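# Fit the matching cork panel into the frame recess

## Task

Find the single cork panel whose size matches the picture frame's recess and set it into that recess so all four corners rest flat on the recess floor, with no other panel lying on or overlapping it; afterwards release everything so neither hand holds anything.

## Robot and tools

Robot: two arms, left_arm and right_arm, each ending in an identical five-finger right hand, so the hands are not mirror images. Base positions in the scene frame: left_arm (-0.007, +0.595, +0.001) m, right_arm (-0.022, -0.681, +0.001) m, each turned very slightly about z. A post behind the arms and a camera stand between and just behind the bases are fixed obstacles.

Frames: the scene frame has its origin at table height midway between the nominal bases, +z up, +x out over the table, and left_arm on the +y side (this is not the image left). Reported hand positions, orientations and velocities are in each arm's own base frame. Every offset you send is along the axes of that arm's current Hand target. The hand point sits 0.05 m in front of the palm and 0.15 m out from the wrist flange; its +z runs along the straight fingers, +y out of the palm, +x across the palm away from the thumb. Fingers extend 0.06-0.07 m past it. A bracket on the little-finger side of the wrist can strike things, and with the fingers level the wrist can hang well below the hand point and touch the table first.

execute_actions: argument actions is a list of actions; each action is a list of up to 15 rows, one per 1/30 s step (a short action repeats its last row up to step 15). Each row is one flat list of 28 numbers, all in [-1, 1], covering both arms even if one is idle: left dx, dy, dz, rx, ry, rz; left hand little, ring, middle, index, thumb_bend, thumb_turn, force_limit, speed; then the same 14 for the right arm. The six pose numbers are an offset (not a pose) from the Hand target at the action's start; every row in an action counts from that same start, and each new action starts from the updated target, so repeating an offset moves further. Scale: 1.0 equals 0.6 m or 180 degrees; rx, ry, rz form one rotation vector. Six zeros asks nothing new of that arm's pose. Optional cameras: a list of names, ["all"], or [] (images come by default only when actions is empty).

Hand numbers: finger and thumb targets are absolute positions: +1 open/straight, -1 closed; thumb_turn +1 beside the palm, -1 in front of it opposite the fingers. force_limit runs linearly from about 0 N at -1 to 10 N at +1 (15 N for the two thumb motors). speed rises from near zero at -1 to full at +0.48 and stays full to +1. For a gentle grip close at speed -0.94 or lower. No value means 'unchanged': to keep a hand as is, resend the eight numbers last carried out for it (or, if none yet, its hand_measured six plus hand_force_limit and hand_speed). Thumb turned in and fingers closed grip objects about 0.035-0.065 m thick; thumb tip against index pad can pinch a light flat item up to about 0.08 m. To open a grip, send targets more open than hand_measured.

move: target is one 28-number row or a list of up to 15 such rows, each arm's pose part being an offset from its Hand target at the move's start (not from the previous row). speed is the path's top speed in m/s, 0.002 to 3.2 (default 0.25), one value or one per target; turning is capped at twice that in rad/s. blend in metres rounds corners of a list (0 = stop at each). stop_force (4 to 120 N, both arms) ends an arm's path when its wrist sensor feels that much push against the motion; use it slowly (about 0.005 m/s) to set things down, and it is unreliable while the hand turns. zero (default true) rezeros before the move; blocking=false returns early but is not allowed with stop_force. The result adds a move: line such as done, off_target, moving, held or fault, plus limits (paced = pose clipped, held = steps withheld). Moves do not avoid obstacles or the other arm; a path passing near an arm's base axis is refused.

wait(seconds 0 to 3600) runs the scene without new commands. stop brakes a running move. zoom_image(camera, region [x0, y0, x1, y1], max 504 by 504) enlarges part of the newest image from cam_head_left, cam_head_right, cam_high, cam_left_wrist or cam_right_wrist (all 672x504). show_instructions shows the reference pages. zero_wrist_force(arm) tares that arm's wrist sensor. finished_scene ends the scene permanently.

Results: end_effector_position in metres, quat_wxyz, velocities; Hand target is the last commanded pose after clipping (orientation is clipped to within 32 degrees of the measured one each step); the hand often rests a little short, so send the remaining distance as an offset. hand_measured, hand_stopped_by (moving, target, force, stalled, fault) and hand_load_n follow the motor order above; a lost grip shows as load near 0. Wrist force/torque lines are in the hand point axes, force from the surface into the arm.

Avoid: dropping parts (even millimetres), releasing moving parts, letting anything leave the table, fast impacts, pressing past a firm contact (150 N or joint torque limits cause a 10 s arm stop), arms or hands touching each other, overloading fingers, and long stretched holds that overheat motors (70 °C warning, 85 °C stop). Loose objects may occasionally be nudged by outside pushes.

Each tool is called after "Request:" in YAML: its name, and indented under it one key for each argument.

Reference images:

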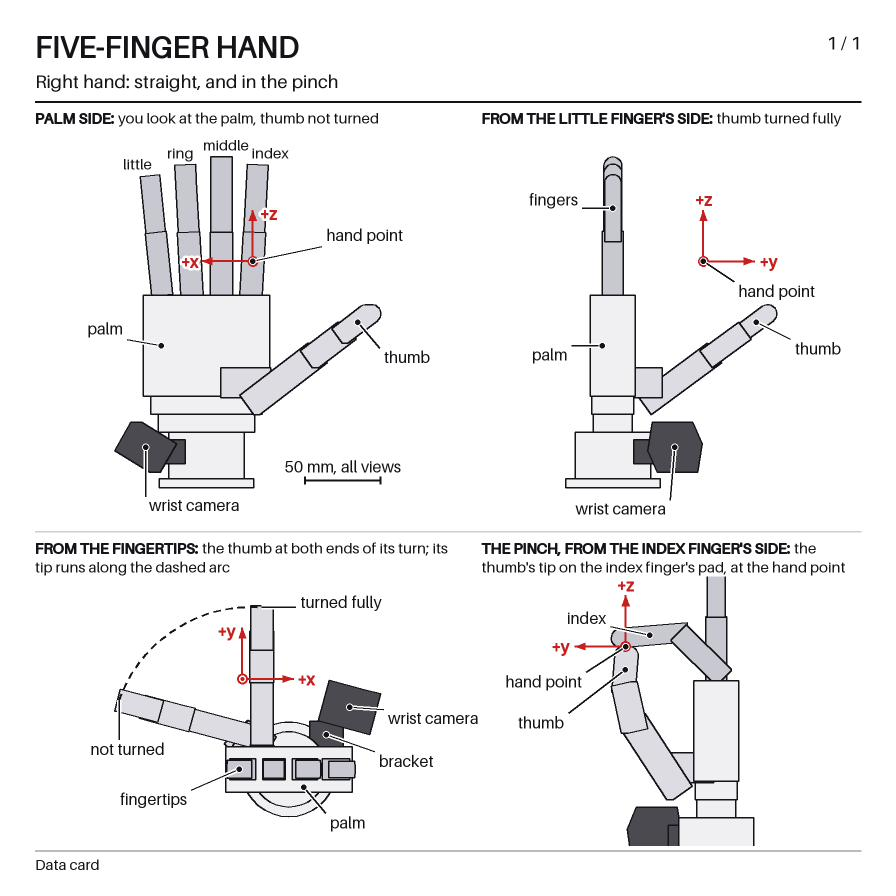

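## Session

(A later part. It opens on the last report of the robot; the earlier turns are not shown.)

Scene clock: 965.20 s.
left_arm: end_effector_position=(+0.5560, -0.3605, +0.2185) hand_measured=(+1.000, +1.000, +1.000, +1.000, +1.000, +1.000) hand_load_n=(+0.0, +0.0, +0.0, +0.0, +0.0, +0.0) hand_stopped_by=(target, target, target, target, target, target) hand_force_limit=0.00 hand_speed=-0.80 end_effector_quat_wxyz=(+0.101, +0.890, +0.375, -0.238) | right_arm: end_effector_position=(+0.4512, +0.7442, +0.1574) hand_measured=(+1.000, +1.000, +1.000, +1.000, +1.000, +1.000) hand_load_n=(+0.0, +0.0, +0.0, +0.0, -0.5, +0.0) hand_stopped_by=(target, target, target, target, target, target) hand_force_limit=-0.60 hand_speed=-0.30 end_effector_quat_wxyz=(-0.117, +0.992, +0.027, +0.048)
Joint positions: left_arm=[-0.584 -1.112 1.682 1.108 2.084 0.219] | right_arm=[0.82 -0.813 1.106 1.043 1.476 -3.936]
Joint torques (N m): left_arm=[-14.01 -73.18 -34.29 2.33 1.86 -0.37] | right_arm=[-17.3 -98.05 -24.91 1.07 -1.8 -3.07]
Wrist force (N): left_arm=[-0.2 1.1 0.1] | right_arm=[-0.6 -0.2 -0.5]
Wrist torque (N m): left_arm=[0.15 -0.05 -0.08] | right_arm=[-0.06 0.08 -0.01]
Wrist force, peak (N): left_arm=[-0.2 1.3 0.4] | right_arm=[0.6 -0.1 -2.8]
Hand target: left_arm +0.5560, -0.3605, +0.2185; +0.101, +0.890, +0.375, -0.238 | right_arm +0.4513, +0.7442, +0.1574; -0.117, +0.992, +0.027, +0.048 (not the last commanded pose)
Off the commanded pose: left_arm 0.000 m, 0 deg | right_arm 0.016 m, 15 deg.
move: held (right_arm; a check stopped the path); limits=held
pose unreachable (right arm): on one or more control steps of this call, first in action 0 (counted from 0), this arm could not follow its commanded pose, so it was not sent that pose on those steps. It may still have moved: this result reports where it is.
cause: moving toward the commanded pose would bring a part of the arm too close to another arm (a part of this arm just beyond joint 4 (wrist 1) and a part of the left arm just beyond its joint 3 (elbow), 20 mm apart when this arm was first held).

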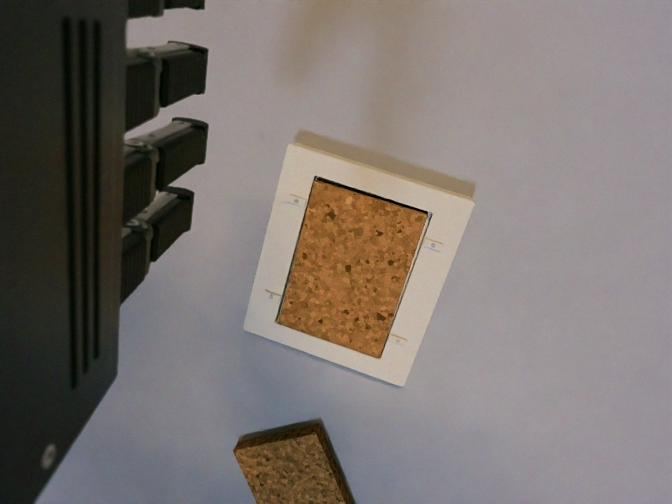

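Request:
zoom_image:
  camera: "cam_right_wrist"
  region: [240, 270, 440, 400]

Request:
zoom_image:
  camera: "cam_right_wrist"
  region: [280, 150, 480, 280]

Scaled by 2.520 from the camera's image (finer frame: 960x720).

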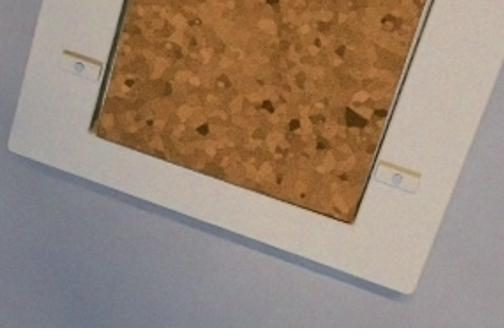

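Scaled by 2.520 from the camera's image (finer frame: 960x720).

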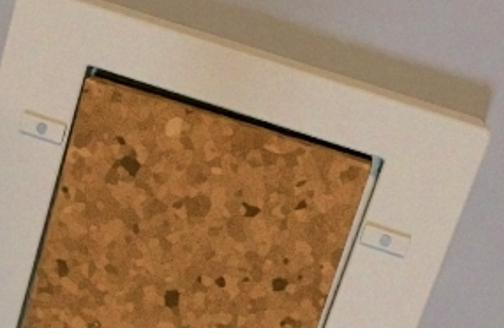

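Request:
wait:
  seconds: 0.1
  cameras: ["cam_left_wrist"]

Request:
zoom_image:
  camera: "cam_left_wrist"
  region: [320, 190, 420, 290]

Request:
zoom_image:
  camera: "cam_left_wrist"
  region: [235, 190, 335, 290]

Scene clock: 980.73 s.
left_arm: end_effector_position=(+0.5560, -0.3605, +0.2185) hand_measured=(+1.000, +1.000, +1.000, +1.000, +1.000, +1.000) hand_load_n=(+0.0, +0.0, +0.0, +0.0, +0.0, +0.0) hand_stopped_by=(target, target, target, target, target, target) hand_force_limit=0.00 hand_speed=-0.80 end_effector_quat_wxyz=(+0.101, +0.890, +0.375, -0.238) | right_arm: end_effector_position=(+0.4513, +0.7442, +0.1574) hand_measured=(+1.000, +1.000, +1.000, +1.000, +1.000, +1.000) hand_load_n=(+0.0, +0.0, +0.0, +0.0, +0.0, +0.0) hand_stopped_by=(target, target, target, target, target, target) hand_force_limit=-0.60 hand_speed=-0.30 end_effector_quat_wxyz=(-0.117, +0.992, +0.027, +0.048)
Joint positions: left_arm=[-0.584 -1.112 1.682 1.108 2.084 0.219] | right_arm=[0.82 -0.813 1.106 1.042 1.476 -3.936]
Joint torques (N m): left_arm=[-13.75 -72.77 -33.86 2.49 1.72 -0.5] | right_arm=[-15.8 -99 -24.29 0.76 -1.77 -3.24]
Wrist force (N): left_arm=[0.1 1.0 0.4] | right_arm=[0.5 -0.7 -0.7]
Wrist torque (N m): left_arm=[0.13 -0.11 -0.06] | right_arm=[-0.12 -0.09 0.04]
Wrist force, peak (N): left_arm=[0.3 1.2 -0.1] | right_arm=[0.5 -0.5 -1.0]
Hand target: left_arm +0.5560, -0.3605, +0.2185; +0.101, +0.890, +0.375, -0.238 | right_arm +0.4513, +0.7442, +0.1574; -0.117, +0.992, +0.027, +0.048 (not the last commanded pose)
Off the commanded pose: left_arm 0.000 m, 0 deg | right_arm 0.016 m, 15 deg.
wait: 0.10 s; at rest from the start

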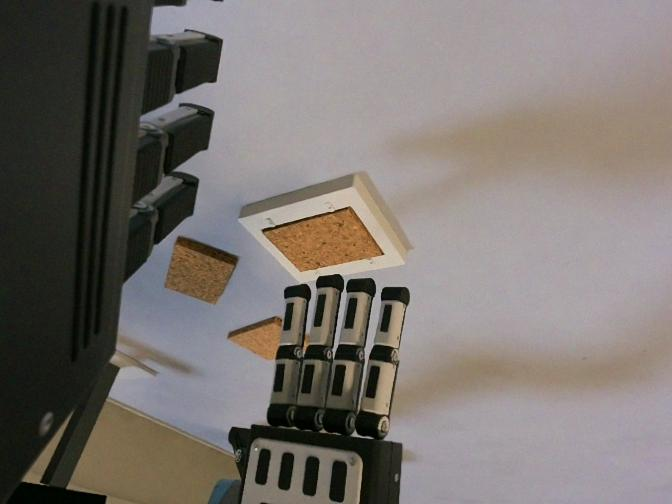

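Scaled by 5.040 from the camera's image (finer frame: 960x720).

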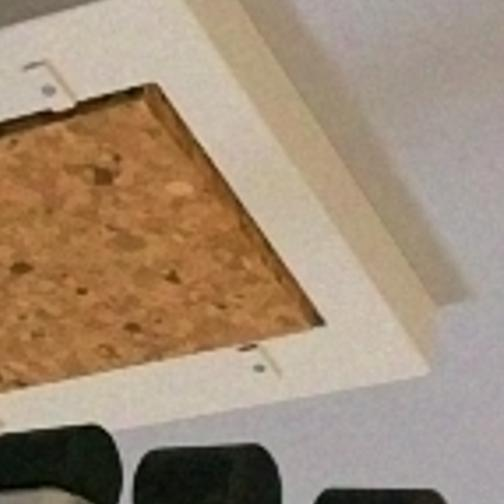

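Scaled by 5.040 from the camera's image (finer frame: 960x720).

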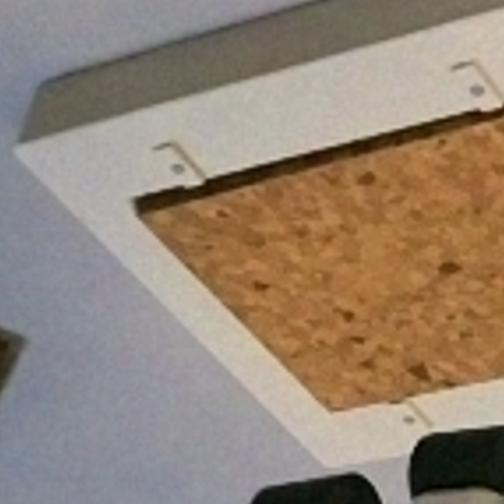

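Request:
move:
  target: [0.123,-0.233,-0.263,0,0,0,1,1,1,1,1,1,0,-0.8,0,0,0,0,0,0,1,1,1,1,1,1,-0.6,-0.3]
  speed: 0.3
  cameras: []

Request:
move:
  target: [0,0,0,0,0,0,1,1,1,1,1,1,0,-0.8,-0.1197,0.083,0.0152,-0.073,-0.03,0.0169,1,1,1,1,1,1,-0.6,-0.3]
  speed: 0.2
  cameras: ["all"]

Request:
zoom_image:
  camera: "cam_head_left"
  region: [360, 410, 460, 504]

Scene clock: 993.07 s.
left_arm: end_effector_position=(+0.5557, -0.1608, +0.3181) hand_measured=(+1.000, +1.000, +1.000, +1.000, +1.000, +1.000) hand_load_n=(+0.0, +0.0, +0.0, +0.0, +0.0, +0.0) hand_stopped_by=(target, target, target, target, target, target) hand_force_limit=0.00 hand_speed=-0.80 end_effector_quat_wxyz=(+0.101, +0.890, +0.375, -0.238) | right_arm: end_effector_position=(+0.4513, +0.7442, +0.1574) hand_measured=(+1.000, +1.000, +1.000, +1.000, +1.000, +1.000) hand_load_n=(+0.0, +0.0, +0.0, +0.0, +0.0, +0.0) hand_stopped_by=(target, target, target, target, target, target) hand_force_limit=-0.60 hand_speed=-0.30 end_effector_quat_wxyz=(-0.117, +0.992, +0.027, +0.048)
Joint positions: left_arm=[-0.289 -1.231 1.695 1.369 2.029 0.546] | right_arm=[0.82 -0.813 1.106 1.042 1.476 -3.936]
Joint torques (N m): left_arm=[17.38 -76.77 -41.34 7.51 -1.64 2.57] | right_arm=[-16.39 -98.78 -24.77 0.78 -1.81 -3.14]
Wrist force (N): left_arm=[0.0 0.3 0.3] | right_arm=[-0.3 -0.3 -0.6]
Wrist torque (N m): left_arm=[0.09 -0.11 -0.26] | right_arm=[-0.06 0.04 0.00]
Wrist force, peak (N): left_arm=[-0.3 2.3 1.6] | right_arm=[0.0 -0.6 -1.1]
Hand target: left_arm +0.5557, -0.1606, +0.3182; +0.101, +0.890, +0.375, -0.238 | right_arm +0.4513, +0.7442, +0.1574; -0.117, +0.992, +0.027, +0.048
Off the commanded pose: left_arm 0.000 m, 0 deg | right_arm 0.000 m, 0 deg.
move: done

Scene clock: 994.27 s.
left_arm: end_effector_position=(+0.5557, -0.1606, +0.3182) hand_measured=(+1.000, +1.000, +1.000, +1.000, +1.000, +1.000) hand_load_n=(+0.0, +0.0, +0.0, +0.0, +0.0, +0.0) hand_stopped_by=(target, target, target, target, target, target) hand_force_limit=0.00 hand_speed=-0.80 end_effector_quat_wxyz=(+0.101, +0.890, +0.375, -0.238) | right_arm: end_effector_position=(+0.3841, +0.6951, +0.1299) hand_measured=(+1.000, +1.000, +1.000, +1.000, +1.000, +1.000) hand_load_n=(+0.0, +0.0, +0.0, +0.0, +0.0, +0.0) hand_stopped_by=(target, target, target, target, target, target) hand_force_limit=-0.60 hand_speed=-0.30 end_effector_quat_wxyz=(-0.003, +1.000, +0.000, +0.001)
Joint positions: left_arm=[-0.289 -1.231 1.694 1.369 2.029 0.547] | right_arm=[0.865 -0.786 1.174 1.177 1.569 -3.849]
Joint torques (N m): left_arm=[14.66 -76.57 -41.46 7.96 -1.6 2.84] | right_arm=[20.45 -71.74 -23.84 5.73 2.69 3.72]
Wrist force (N): left_arm=[0.0 0.3 0.0] | right_arm=[0.7 -0.2 -0.4]
Wrist torque (N m): left_arm=[0.11 -0.10 -0.26] | right_arm=[-0.10 -0.09 -0.28]
Wrist force, peak (N): left_arm=[-0.2 0.8 0.2] | right_arm=[1.1 -0.3 -1.3]
Hand target: left_arm +0.5557, -0.1606, +0.3182; +0.101, +0.890, +0.375, -0.238 | right_arm +0.3839, +0.6949, +0.1298; -0.002, +1.000, +0.000, +0.001
Off the commanded pose: left_arm 0.000 m, 0 deg | right_arm 0.000 m, 0 deg.
move: done

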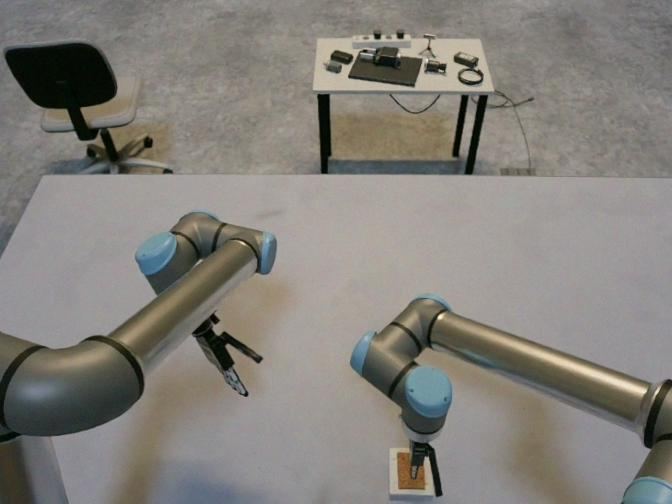

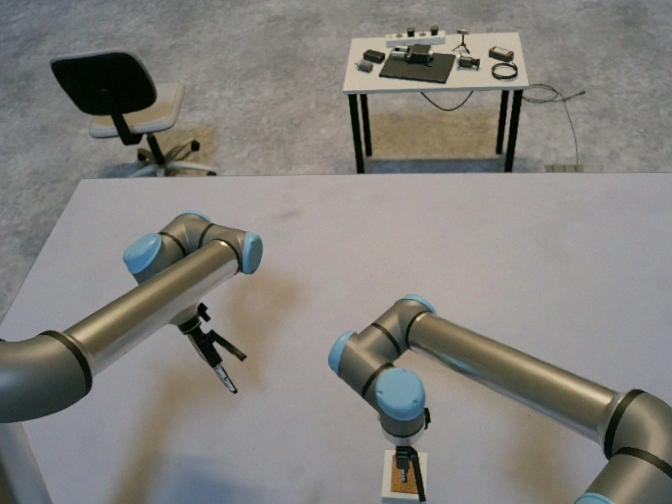

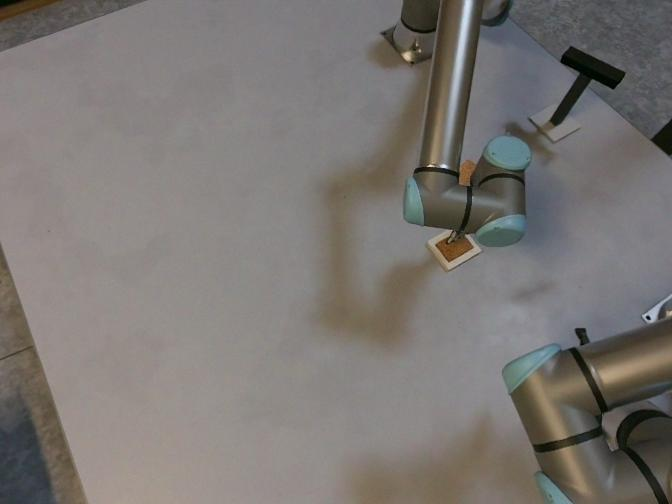

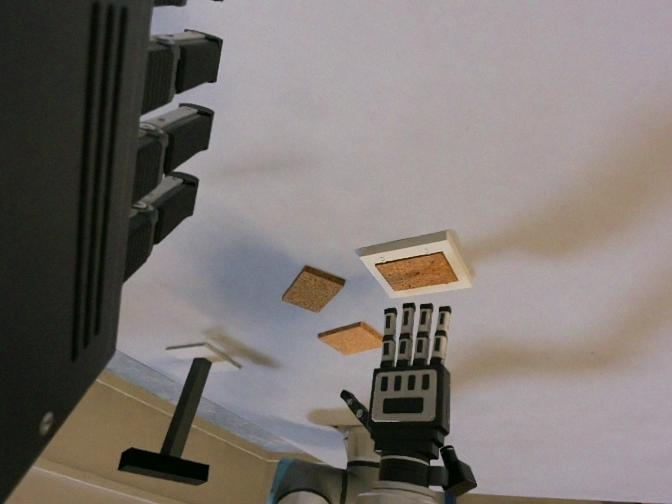

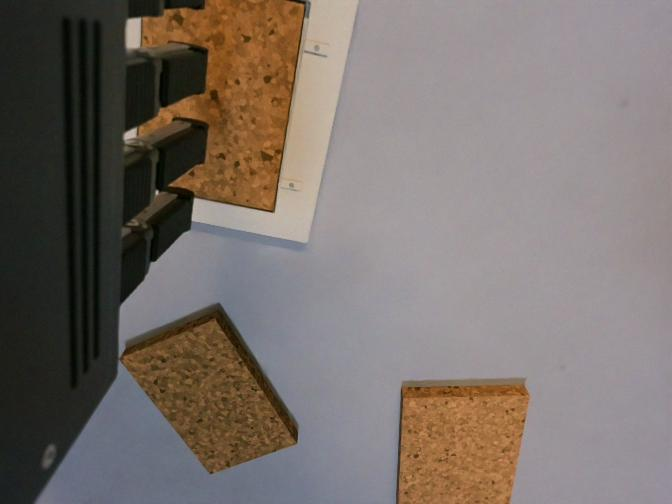

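Scaled by 5.040 from the camera's image (finer frame: 960x720).

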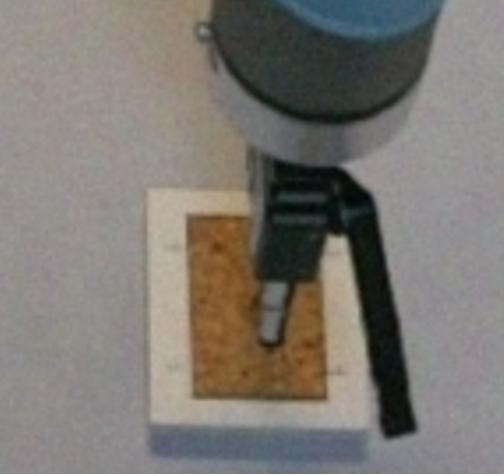

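Request:
move:
  target: [0,0,0,0,0,0,1,1,1,1,1,1,0,-0.8,0,0,0.055,0,0,0,1,1,1,1,1,1,-0.6,-0.3]
  speed: 0.05
  stop_force: 4
  cameras: []

Request:
move:
  target: [0,0,0,0,0,0,1,1,1,1,1,1,0,-0.8,0,0,0.05,0,0,0,1,1,1,1,1,1,-0.6,-0.3]
  speed: 0.008
  stop_force: 5
  cameras: ["cam_head_left","cam_left_wrist"]

Request:
zoom_image:
  camera: "cam_head_left"
  region: [360, 410, 460, 504]

Scene clock: 1001.50 s.
left_arm: end_effector_position=(+0.5557, -0.1606, +0.3182) hand_measured=(+1.000, +1.000, +1.000, +1.000, +1.000, +1.000) hand_load_n=(+0.0, +0.0, +0.0, +0.0, -0.5, +0.0) hand_stopped_by=(target, target, target, target, target, target) hand_force_limit=0.00 hand_speed=-0.80 end_effector_quat_wxyz=(+0.101, +0.890, +0.375, -0.238) | right_arm: end_effector_position=(+0.3840, +0.6951, +0.0968) hand_measured=(+1.000, +1.000, +1.000, +1.000, +1.000, +1.000) hand_load_n=(-0.5, +0.0, +0.0, +0.0, +0.0, +0.0) hand_stopped_by=(target, target, target, target, target, target) hand_force_limit=-0.60 hand_speed=-0.30 end_effector_quat_wxyz=(-0.002, +1.000, +0.000, +0.001)
Joint positions: left_arm=[-0.289 -1.231 1.694 1.369 2.029 0.547] | right_arm=[0.865 -0.763 1.194 1.134 1.57 -3.848]
Joint torques (N m): left_arm=[14.22 -76.18 -41.21 7.9 -1.51 2.88] | right_arm=[17.66 -71.95 -22.74 1.16 1.79 2.97]
Wrist force (N): left_arm=[-0.2 0.5 0.2] | right_arm=[0.1 -0.2 -0.4]
Wrist torque (N m): left_arm=[0.12 -0.08 -0.26] | right_arm=[-0.04 -0.03 -0.32]
Wrist force, peak (N): left_arm=[-0.1 0.8 0.4] | right_arm=[0.0 -0.4 -1.2]
Hand target: left_arm +0.5557, -0.1606, +0.3182; +0.101, +0.890, +0.375, -0.238 | right_arm +0.3840, +0.6951, +0.0968; -0.002, +1.000, +0.000, +0.001
Off the commanded pose: left_arm 0.000 m, 0 deg | right_arm 0.000 m, 0 deg.
move: done

Scene clock: 1004.10 s.
left_arm: end_effector_position=(+0.5557, -0.1606, +0.3182) hand_measured=(+1.000, +1.000, +1.000, +1.000, +1.000, +1.000) hand_load_n=(+0.0, +0.0, +0.0, +0.0, +0.0, +0.0) hand_stopped_by=(target, target, target, target, target, target) hand_force_limit=0.00 hand_speed=-0.80 end_effector_quat_wxyz=(+0.101, +0.890, +0.375, -0.238) | right_arm: end_effector_position=(+0.3840, +0.6951, +0.0876) hand_measured=(+1.000, +1.000, +1.000, +1.000, +1.000, +1.000) hand_load_n=(+0.0, +0.0, +0.0, +0.0, +0.0, +0.0) hand_stopped_by=(target, target, target, target, target, target) hand_force_limit=-0.60 hand_speed=-0.30 end_effector_quat_wxyz=(-0.002, +1.000, +0.000, +0.001)
Joint positions: left_arm=[-0.289 -1.231 1.694 1.369 2.029 0.547] | right_arm=[0.865 -0.756 1.199 1.122 1.57 -3.848]
Joint torques (N m): left_arm=[13.62 -78.15 -41.33 7.82 -1.36 2.72] | right_arm=[16.4 -93.87 -41.64 4.91 1.4 2.91]
Wrist force (N): left_arm=[0.0 0.4 0.4] | right_arm=[-0.9 0.0 -7.2]
Wrist torque (N m): left_arm=[0.11 -0.11 -0.25] | right_arm=[0.41 0.16 -0.37]
Wrist force, peak (N): left_arm=[-0.4 0.8 0.3] | right_arm=[-0.4 -0.1 -11.1]
Hand target: left_arm +0.5557, -0.1606, +0.3182; +0.101, +0.890, +0.375, -0.238 | right_arm +0.3840, +0.6951, +0.0876; -0.002, +1.000, +0.000, +0.001 (not the last commanded pose)
Off the commanded pose: left_arm 0.000 m, 0 deg | right_arm 0.021 m, 0 deg.
move: contact (right_arm)

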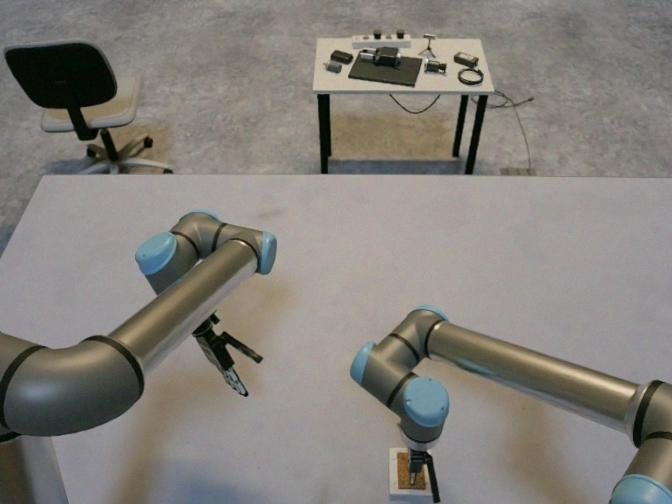

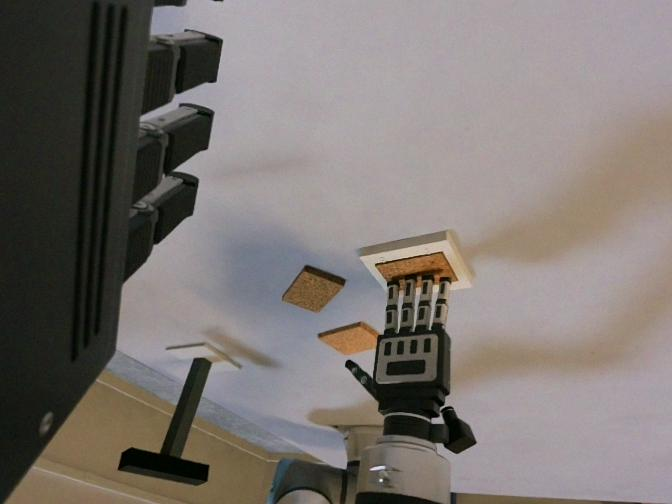

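Scaled by 5.040 from the camera's image (finer frame: 960x720).

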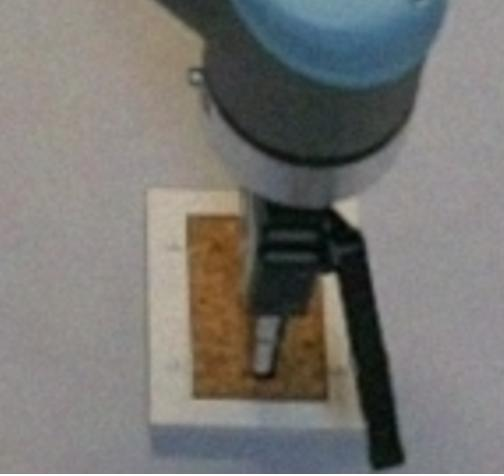

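Request:
move:
  target:
    - [0,0,0,0,0,0,1,1,1,1,1,1,0,-0.8,0,0,-0.0133,0,0,0,1,1,1,1,1,1,-0.6,-0.3]
    - [0,0,0,0,0,0,1,1,1,1,1,1,0,-0.8,0.055,0,-0.0133,0,0,0,1,1,1,1,1,1,-0.6,-0.3]
  speed: 0.05
  cameras: []

Request:
move:
  target: [0,0,0,0,0,0,1,1,1,1,1,1,0,-0.8,0,0,0.04,0,0,0,1,1,1,1,1,1,-0.6,-0.3]
  speed: 0.008
  stop_force: 5
  cameras: ["cam_head_left"]

Request:
move:
  target:
    - [0,0,0,0,0,0,1,1,1,1,1,1,0,-0.8,0,0,-0.0133,0,0,0,1,1,1,1,1,1,-0.6,-0.3]
    - [0,0,0,0,0,0,1,1,1,1,1,1,0,-0.8,-0.095,0,-0.0133,0,0,0,1,1,1,1,1,1,-0.6,-0.3]
  speed: 0.05
  cameras: []

Request:
move:
  target: [0,0,0,0,0,0,1,1,1,1,1,1,0,-0.8,0,0,0.04,0,0,0,1,1,1,1,1,1,-0.6,-0.3]
  speed: 0.008
  stop_force: 5
  cameras: ["cam_head_left"]

Scene clock: 1017.40 s.
left_arm: end_effector_position=(+0.5557, -0.1606, +0.3182) hand_measured=(+1.000, +1.000, +1.000, +1.000, +1.000, +1.000) hand_load_n=(-0.5, +0.0, +0.0, +0.0, +0.0, +0.0) hand_stopped_by=(target, target, target, target, target, target) hand_force_limit=0.00 hand_speed=-0.80 end_effector_quat_wxyz=(+0.101, +0.890, +0.375, -0.238) | right_arm: end_effector_position=(+0.4168, +0.6951, +0.0957) hand_measured=(+1.000, +1.000, +1.000, +1.000, +1.000, +1.000) hand_load_n=(+0.0, +0.0, +0.0, +0.0, +0.0, +0.0) hand_stopped_by=(target, target, target, target, target, target) hand_force_limit=-0.60 hand_speed=-0.30 end_effector_quat_wxyz=(-0.002, +1.000, +0.000, +0.001)
Joint positions: left_arm=[-0.289 -1.231 1.694 1.369 2.029 0.547] | right_arm=[0.836 -0.735 1.145 1.156 1.569 -3.877]
Joint torques (N m): left_arm=[15.03 -76.32 -40.95 7.91 -1.48 2.61] | right_arm=[-18.42 -76.16 -45.19 5.69 -1.4 -3.07]
Wrist force (N): left_arm=[-0.2 0.3 0.1] | right_arm=[0.2 -0.6 -0.3]
Wrist torque (N m): left_arm=[0.10 -0.07 -0.27] | right_arm=[-0.16 -0.03 0.02]
Wrist force, peak (N): left_arm=[0.0 0.9 0.2] | right_arm=[-0.5 -0.4 -7.8]
Hand target: left_arm +0.5557, -0.1606, +0.3182; +0.101, +0.890, +0.375, -0.238 | right_arm +0.4170, +0.6951, +0.0957; -0.002, +1.000, +0.000, +0.001
Off the commanded pose: left_arm 0.000 m, 0 deg | right_arm 0.000 m, 0 deg.
move: done

Scene clock: 1019.83 s.
left_arm: end_effector_position=(+0.5557, -0.1606, +0.3182) hand_measured=(+1.000, +1.000, +1.000, +1.000, +1.000, +1.000) hand_load_n=(+0.0, +0.0, +0.0, +0.0, +0.0, +0.0) hand_stopped_by=(target, target, target, target, target, target) hand_force_limit=0.00 hand_speed=-0.80 end_effector_quat_wxyz=(+0.101, +0.890, +0.375, -0.238) | right_arm: end_effector_position=(+0.4170, +0.6952, +0.0877) hand_measured=(+1.000, +1.000, +1.000, +1.000, +1.000, +1.000) hand_load_n=(+0.5, +0.0, +0.0, +0.0, +0.0, +0.0) hand_stopped_by=(target, target, target, target, target, target) hand_force_limit=-0.60 hand_speed=-0.30 end_effector_quat_wxyz=(-0.002, +1.000, +0.000, +0.001)
Joint positions: left_arm=[-0.289 -1.231 1.694 1.369 2.029 0.547] | right_arm=[0.836 -0.729 1.149 1.146 1.569 -3.877]
Joint torques (N m): left_arm=[13.45 -75.98 -40.78 7.69 -1.29 2.65] | right_arm=[-15.43 -96.22 -42.51 5.14 -1.21 -2.79]
Wrist force (N): left_arm=[-0.1 0.6 0.1] | right_arm=[-0.7 -0.2 -6.5]
Wrist torque (N m): left_arm=[0.15 -0.09 -0.25] | right_arm=[0.30 0.13 -0.03]
Wrist force, peak (N): left_arm=[-0.1 0.9 0.4] | right_arm=[0.3 -0.2 -9.8]
Hand target: left_arm +0.5557, -0.1606, +0.3182; +0.101, +0.890, +0.375, -0.238 | right_arm +0.4170, +0.6952, +0.0877; -0.002, +1.000, +0.000, +0.001 (not the last commanded pose)
Off the commanded pose: left_arm 0.000 m, 0 deg | right_arm 0.016 m, 0 deg.
move: contact (right_arm)

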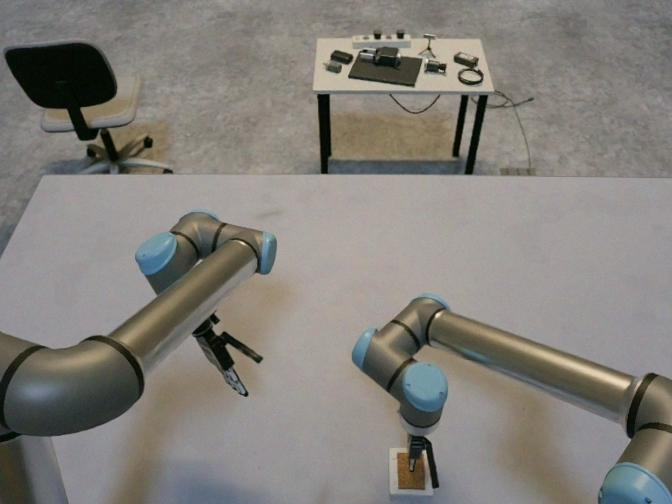

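Scene clock: 1021.87 s.
left_arm: end_effector_position=(+0.5557, -0.1606, +0.3182) hand_measured=(+1.000, +1.000, +1.000, +1.000, +1.000, +1.000) hand_load_n=(+0.0, +0.0, +0.0, +0.0, +0.0, +0.0) hand_stopped_by=(target, target, target, target, target, target) hand_force_limit=0.00 hand_speed=-0.80 end_effector_quat_wxyz=(+0.101, +0.890, +0.375, -0.238) | right_arm: end_effector_position=(+0.3602, +0.6951, +0.0955) hand_measured=(+1.000, +1.000, +1.000, +1.000, +1.000, +1.000) hand_load_n=(+0.0, +0.0, +0.0, +0.0, +0.0, +0.0) hand_stopped_by=(target, target, target, target, target, target) hand_force_limit=-0.60 hand_speed=-0.30 end_effector_quat_wxyz=(-0.002, +1.000, +0.000, +0.001)
Joint positions: left_arm=[-0.289 -1.231 1.694 1.369 2.029 0.547] | right_arm=[0.887 -0.78 1.228 1.117 1.57 -3.826]
Joint torques (N m): left_arm=[14.09 -76.68 -41.08 7.87 -1.23 2.57] | right_arm=[11.7 -98.81 -22.11 1.47 2.15 3.23]
Wrist force (N): left_arm=[-0.1 0.7 0.4] | right_arm=[0.3 -0.1 -0.8]
Wrist torque (N m): left_arm=[0.16 -0.11 -0.24] | right_arm=[-0.01 -0.05 -0.31]
Wrist force, peak (N): left_arm=[-0.2 0.8 0.5] | right_arm=[-0.7 -0.2 -5.9]
Hand target: left_arm +0.5557, -0.1606, +0.3182; +0.101, +0.890, +0.375, -0.238 | right_arm +0.3600, +0.6951, +0.0955; -0.002, +1.000, +0.000, +0.001
Off the commanded pose: left_arm 0.000 m, 0 deg | right_arm 0.000 m, 0 deg.
move: done

Scene clock: 1024.30 s.
left_arm: end_effector_position=(+0.5557, -0.1606, +0.3182) hand_measured=(+1.000, +1.000, +1.000, +1.000, +1.000, +1.000) hand_load_n=(+0.0, +0.0, +0.0, +0.0, +0.0, +0.0) hand_stopped_by=(target, target, target, target, target, target) hand_force_limit=0.00 hand_speed=-0.80 end_effector_quat_wxyz=(+0.101, +0.890, +0.375, -0.238) | right_arm: end_effector_position=(+0.3600, +0.6951, +0.0875) hand_measured=(+1.000, +1.000, +1.000, +1.000, +1.000, +1.000) hand_load_n=(+0.0, +0.0, -0.5, +0.0, +0.0, +0.0) hand_stopped_by=(target, target, target, target, target, target) hand_force_limit=-0.60 hand_speed=-0.30 end_effector_quat_wxyz=(-0.002, +1.000, +0.000, +0.001)
Joint positions: left_arm=[-0.289 -1.231 1.694 1.369 2.029 0.547] | right_arm=[0.887 -0.774 1.232 1.106 1.57 -3.826]
Joint torques (N m): left_arm=[13.69 -75.77 -40.89 7.76 -1.22 2.67] | right_arm=[15.76 -92.31 -41.21 4.68 2.2 2.89]
Wrist force (N): left_arm=[0.0 0.6 0.4] | right_arm=[-0.7 0.0 -7.5]
Wrist torque (N m): left_arm=[0.14 -0.12 -0.24] | right_arm=[0.40 0.12 -0.37]
Wrist force, peak (N): left_arm=[-0.1 0.8 0.5] | right_arm=[-0.6 0.0 -11.6]
Hand target: left_arm +0.5557, -0.1606, +0.3182; +0.101, +0.890, +0.375, -0.238 | right_arm +0.3600, +0.6951, +0.0875; -0.002, +1.000, +0.000, +0.001 (not the last commanded pose)
Off the commanded pose: left_arm 0.000 m, 0 deg | right_arm 0.016 m, 0 deg.
move: contact (right_arm)

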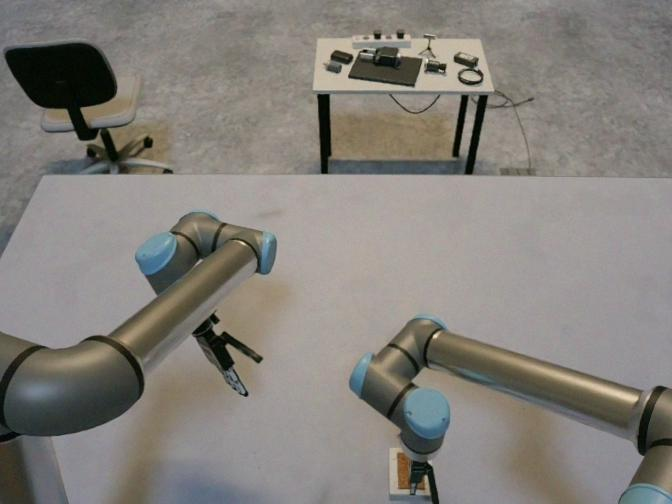

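Request:
move:
  target: [0,0,0,0,0,0,1,1,1,1,1,1,0,-0.8,0.15,0.05,-0.2,0,0,0,1,1,1,1,1,1,-0.6,-0.3]
  speed: 0.15
  cameras: ["cam_head_left","cam_right_wrist","cam_left_wrist"]

Request:
zoom_image:
  camera: "cam_right_wrist"
  region: [180, 60, 480, 285]

Scene clock: 1028.93 s.
left_arm: end_effector_position=(+0.5557, -0.1606, +0.3182) hand_measured=(+1.000, +1.000, +1.000, +1.000, +1.000, +1.000) hand_load_n=(+0.0, +0.0, +0.0, +0.0, +0.0, +0.0) hand_stopped_by=(target, target, target, target, target, target) hand_force_limit=0.00 hand_speed=-0.80 end_effector_quat_wxyz=(+0.101, +0.890, +0.375, -0.238) | right_arm: end_effector_position=(+0.4496, +0.6646, +0.2075) hand_measured=(+1.000, +1.000, +1.000, +1.000, +1.000, +1.000) hand_load_n=(+0.0, +0.0, +0.0, +0.0, +0.0, +0.0) hand_stopped_by=(target, target, target, target, target, target) hand_force_limit=-0.60 hand_speed=-0.30 end_effector_quat_wxyz=(-0.003, +1.000, +0.000, +0.001)
Joint positions: left_arm=[-0.289 -1.231 1.694 1.369 2.029 0.547] | right_arm=[0.783 -0.817 1.086 1.296 1.569 -3.93]
Joint torques (N m): left_arm=[13.81 -77.08 -40.67 7.67 -1.19 2.68] | right_arm=[-17.76 -82.6 -45.45 5.12 -1.72 -3.33]
Wrist force (N): left_arm=[-0.1 0.5 0.0] | right_arm=[0.5 -0.3 -0.2]
Wrist torque (N m): left_arm=[0.15 -0.09 -0.25] | right_arm=[-0.13 -0.07 0.03]
Wrist force, peak (N): left_arm=[-0.3 0.6 0.5] | right_arm=[-0.4 -0.2 -8.2]
Hand target: left_arm +0.5557, -0.1606, +0.3182; +0.101, +0.890, +0.375, -0.238 | right_arm +0.4497, +0.6646, +0.2076; -0.002, +1.000, +0.000, +0.001
Off the commanded pose: left_arm 0.000 m, 0 deg | right_arm 0.000 m, 0 deg.
move: done
Images, in order (width x height): cam_head_left 672x504, cam_left_wrist 672x504, cam_right_wrist 672x504.

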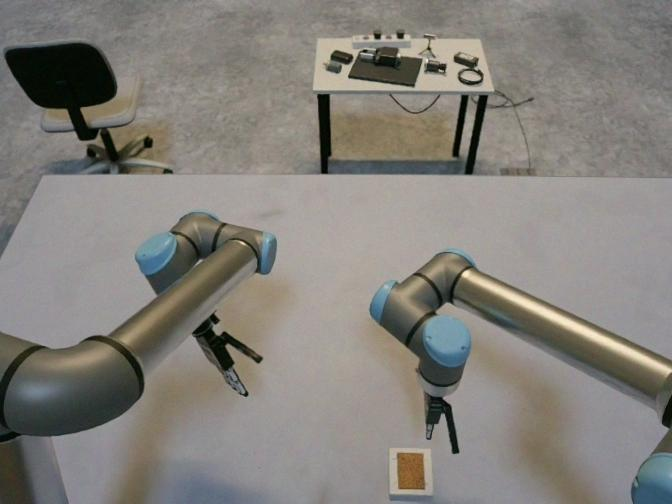

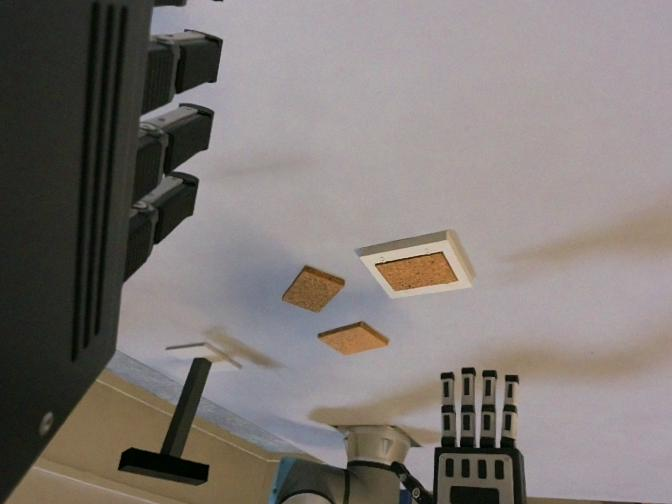

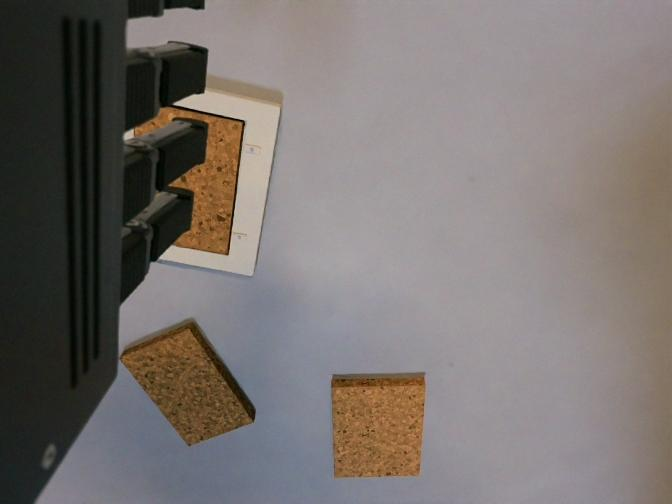

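Scaled by 1.680 from the camera's image (finer frame: 960x720).

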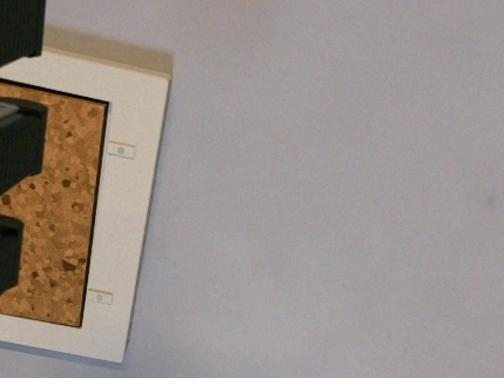

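Panel seated flat; nothing held.

Request:
finished_scene:

The scene is finished: the task was done.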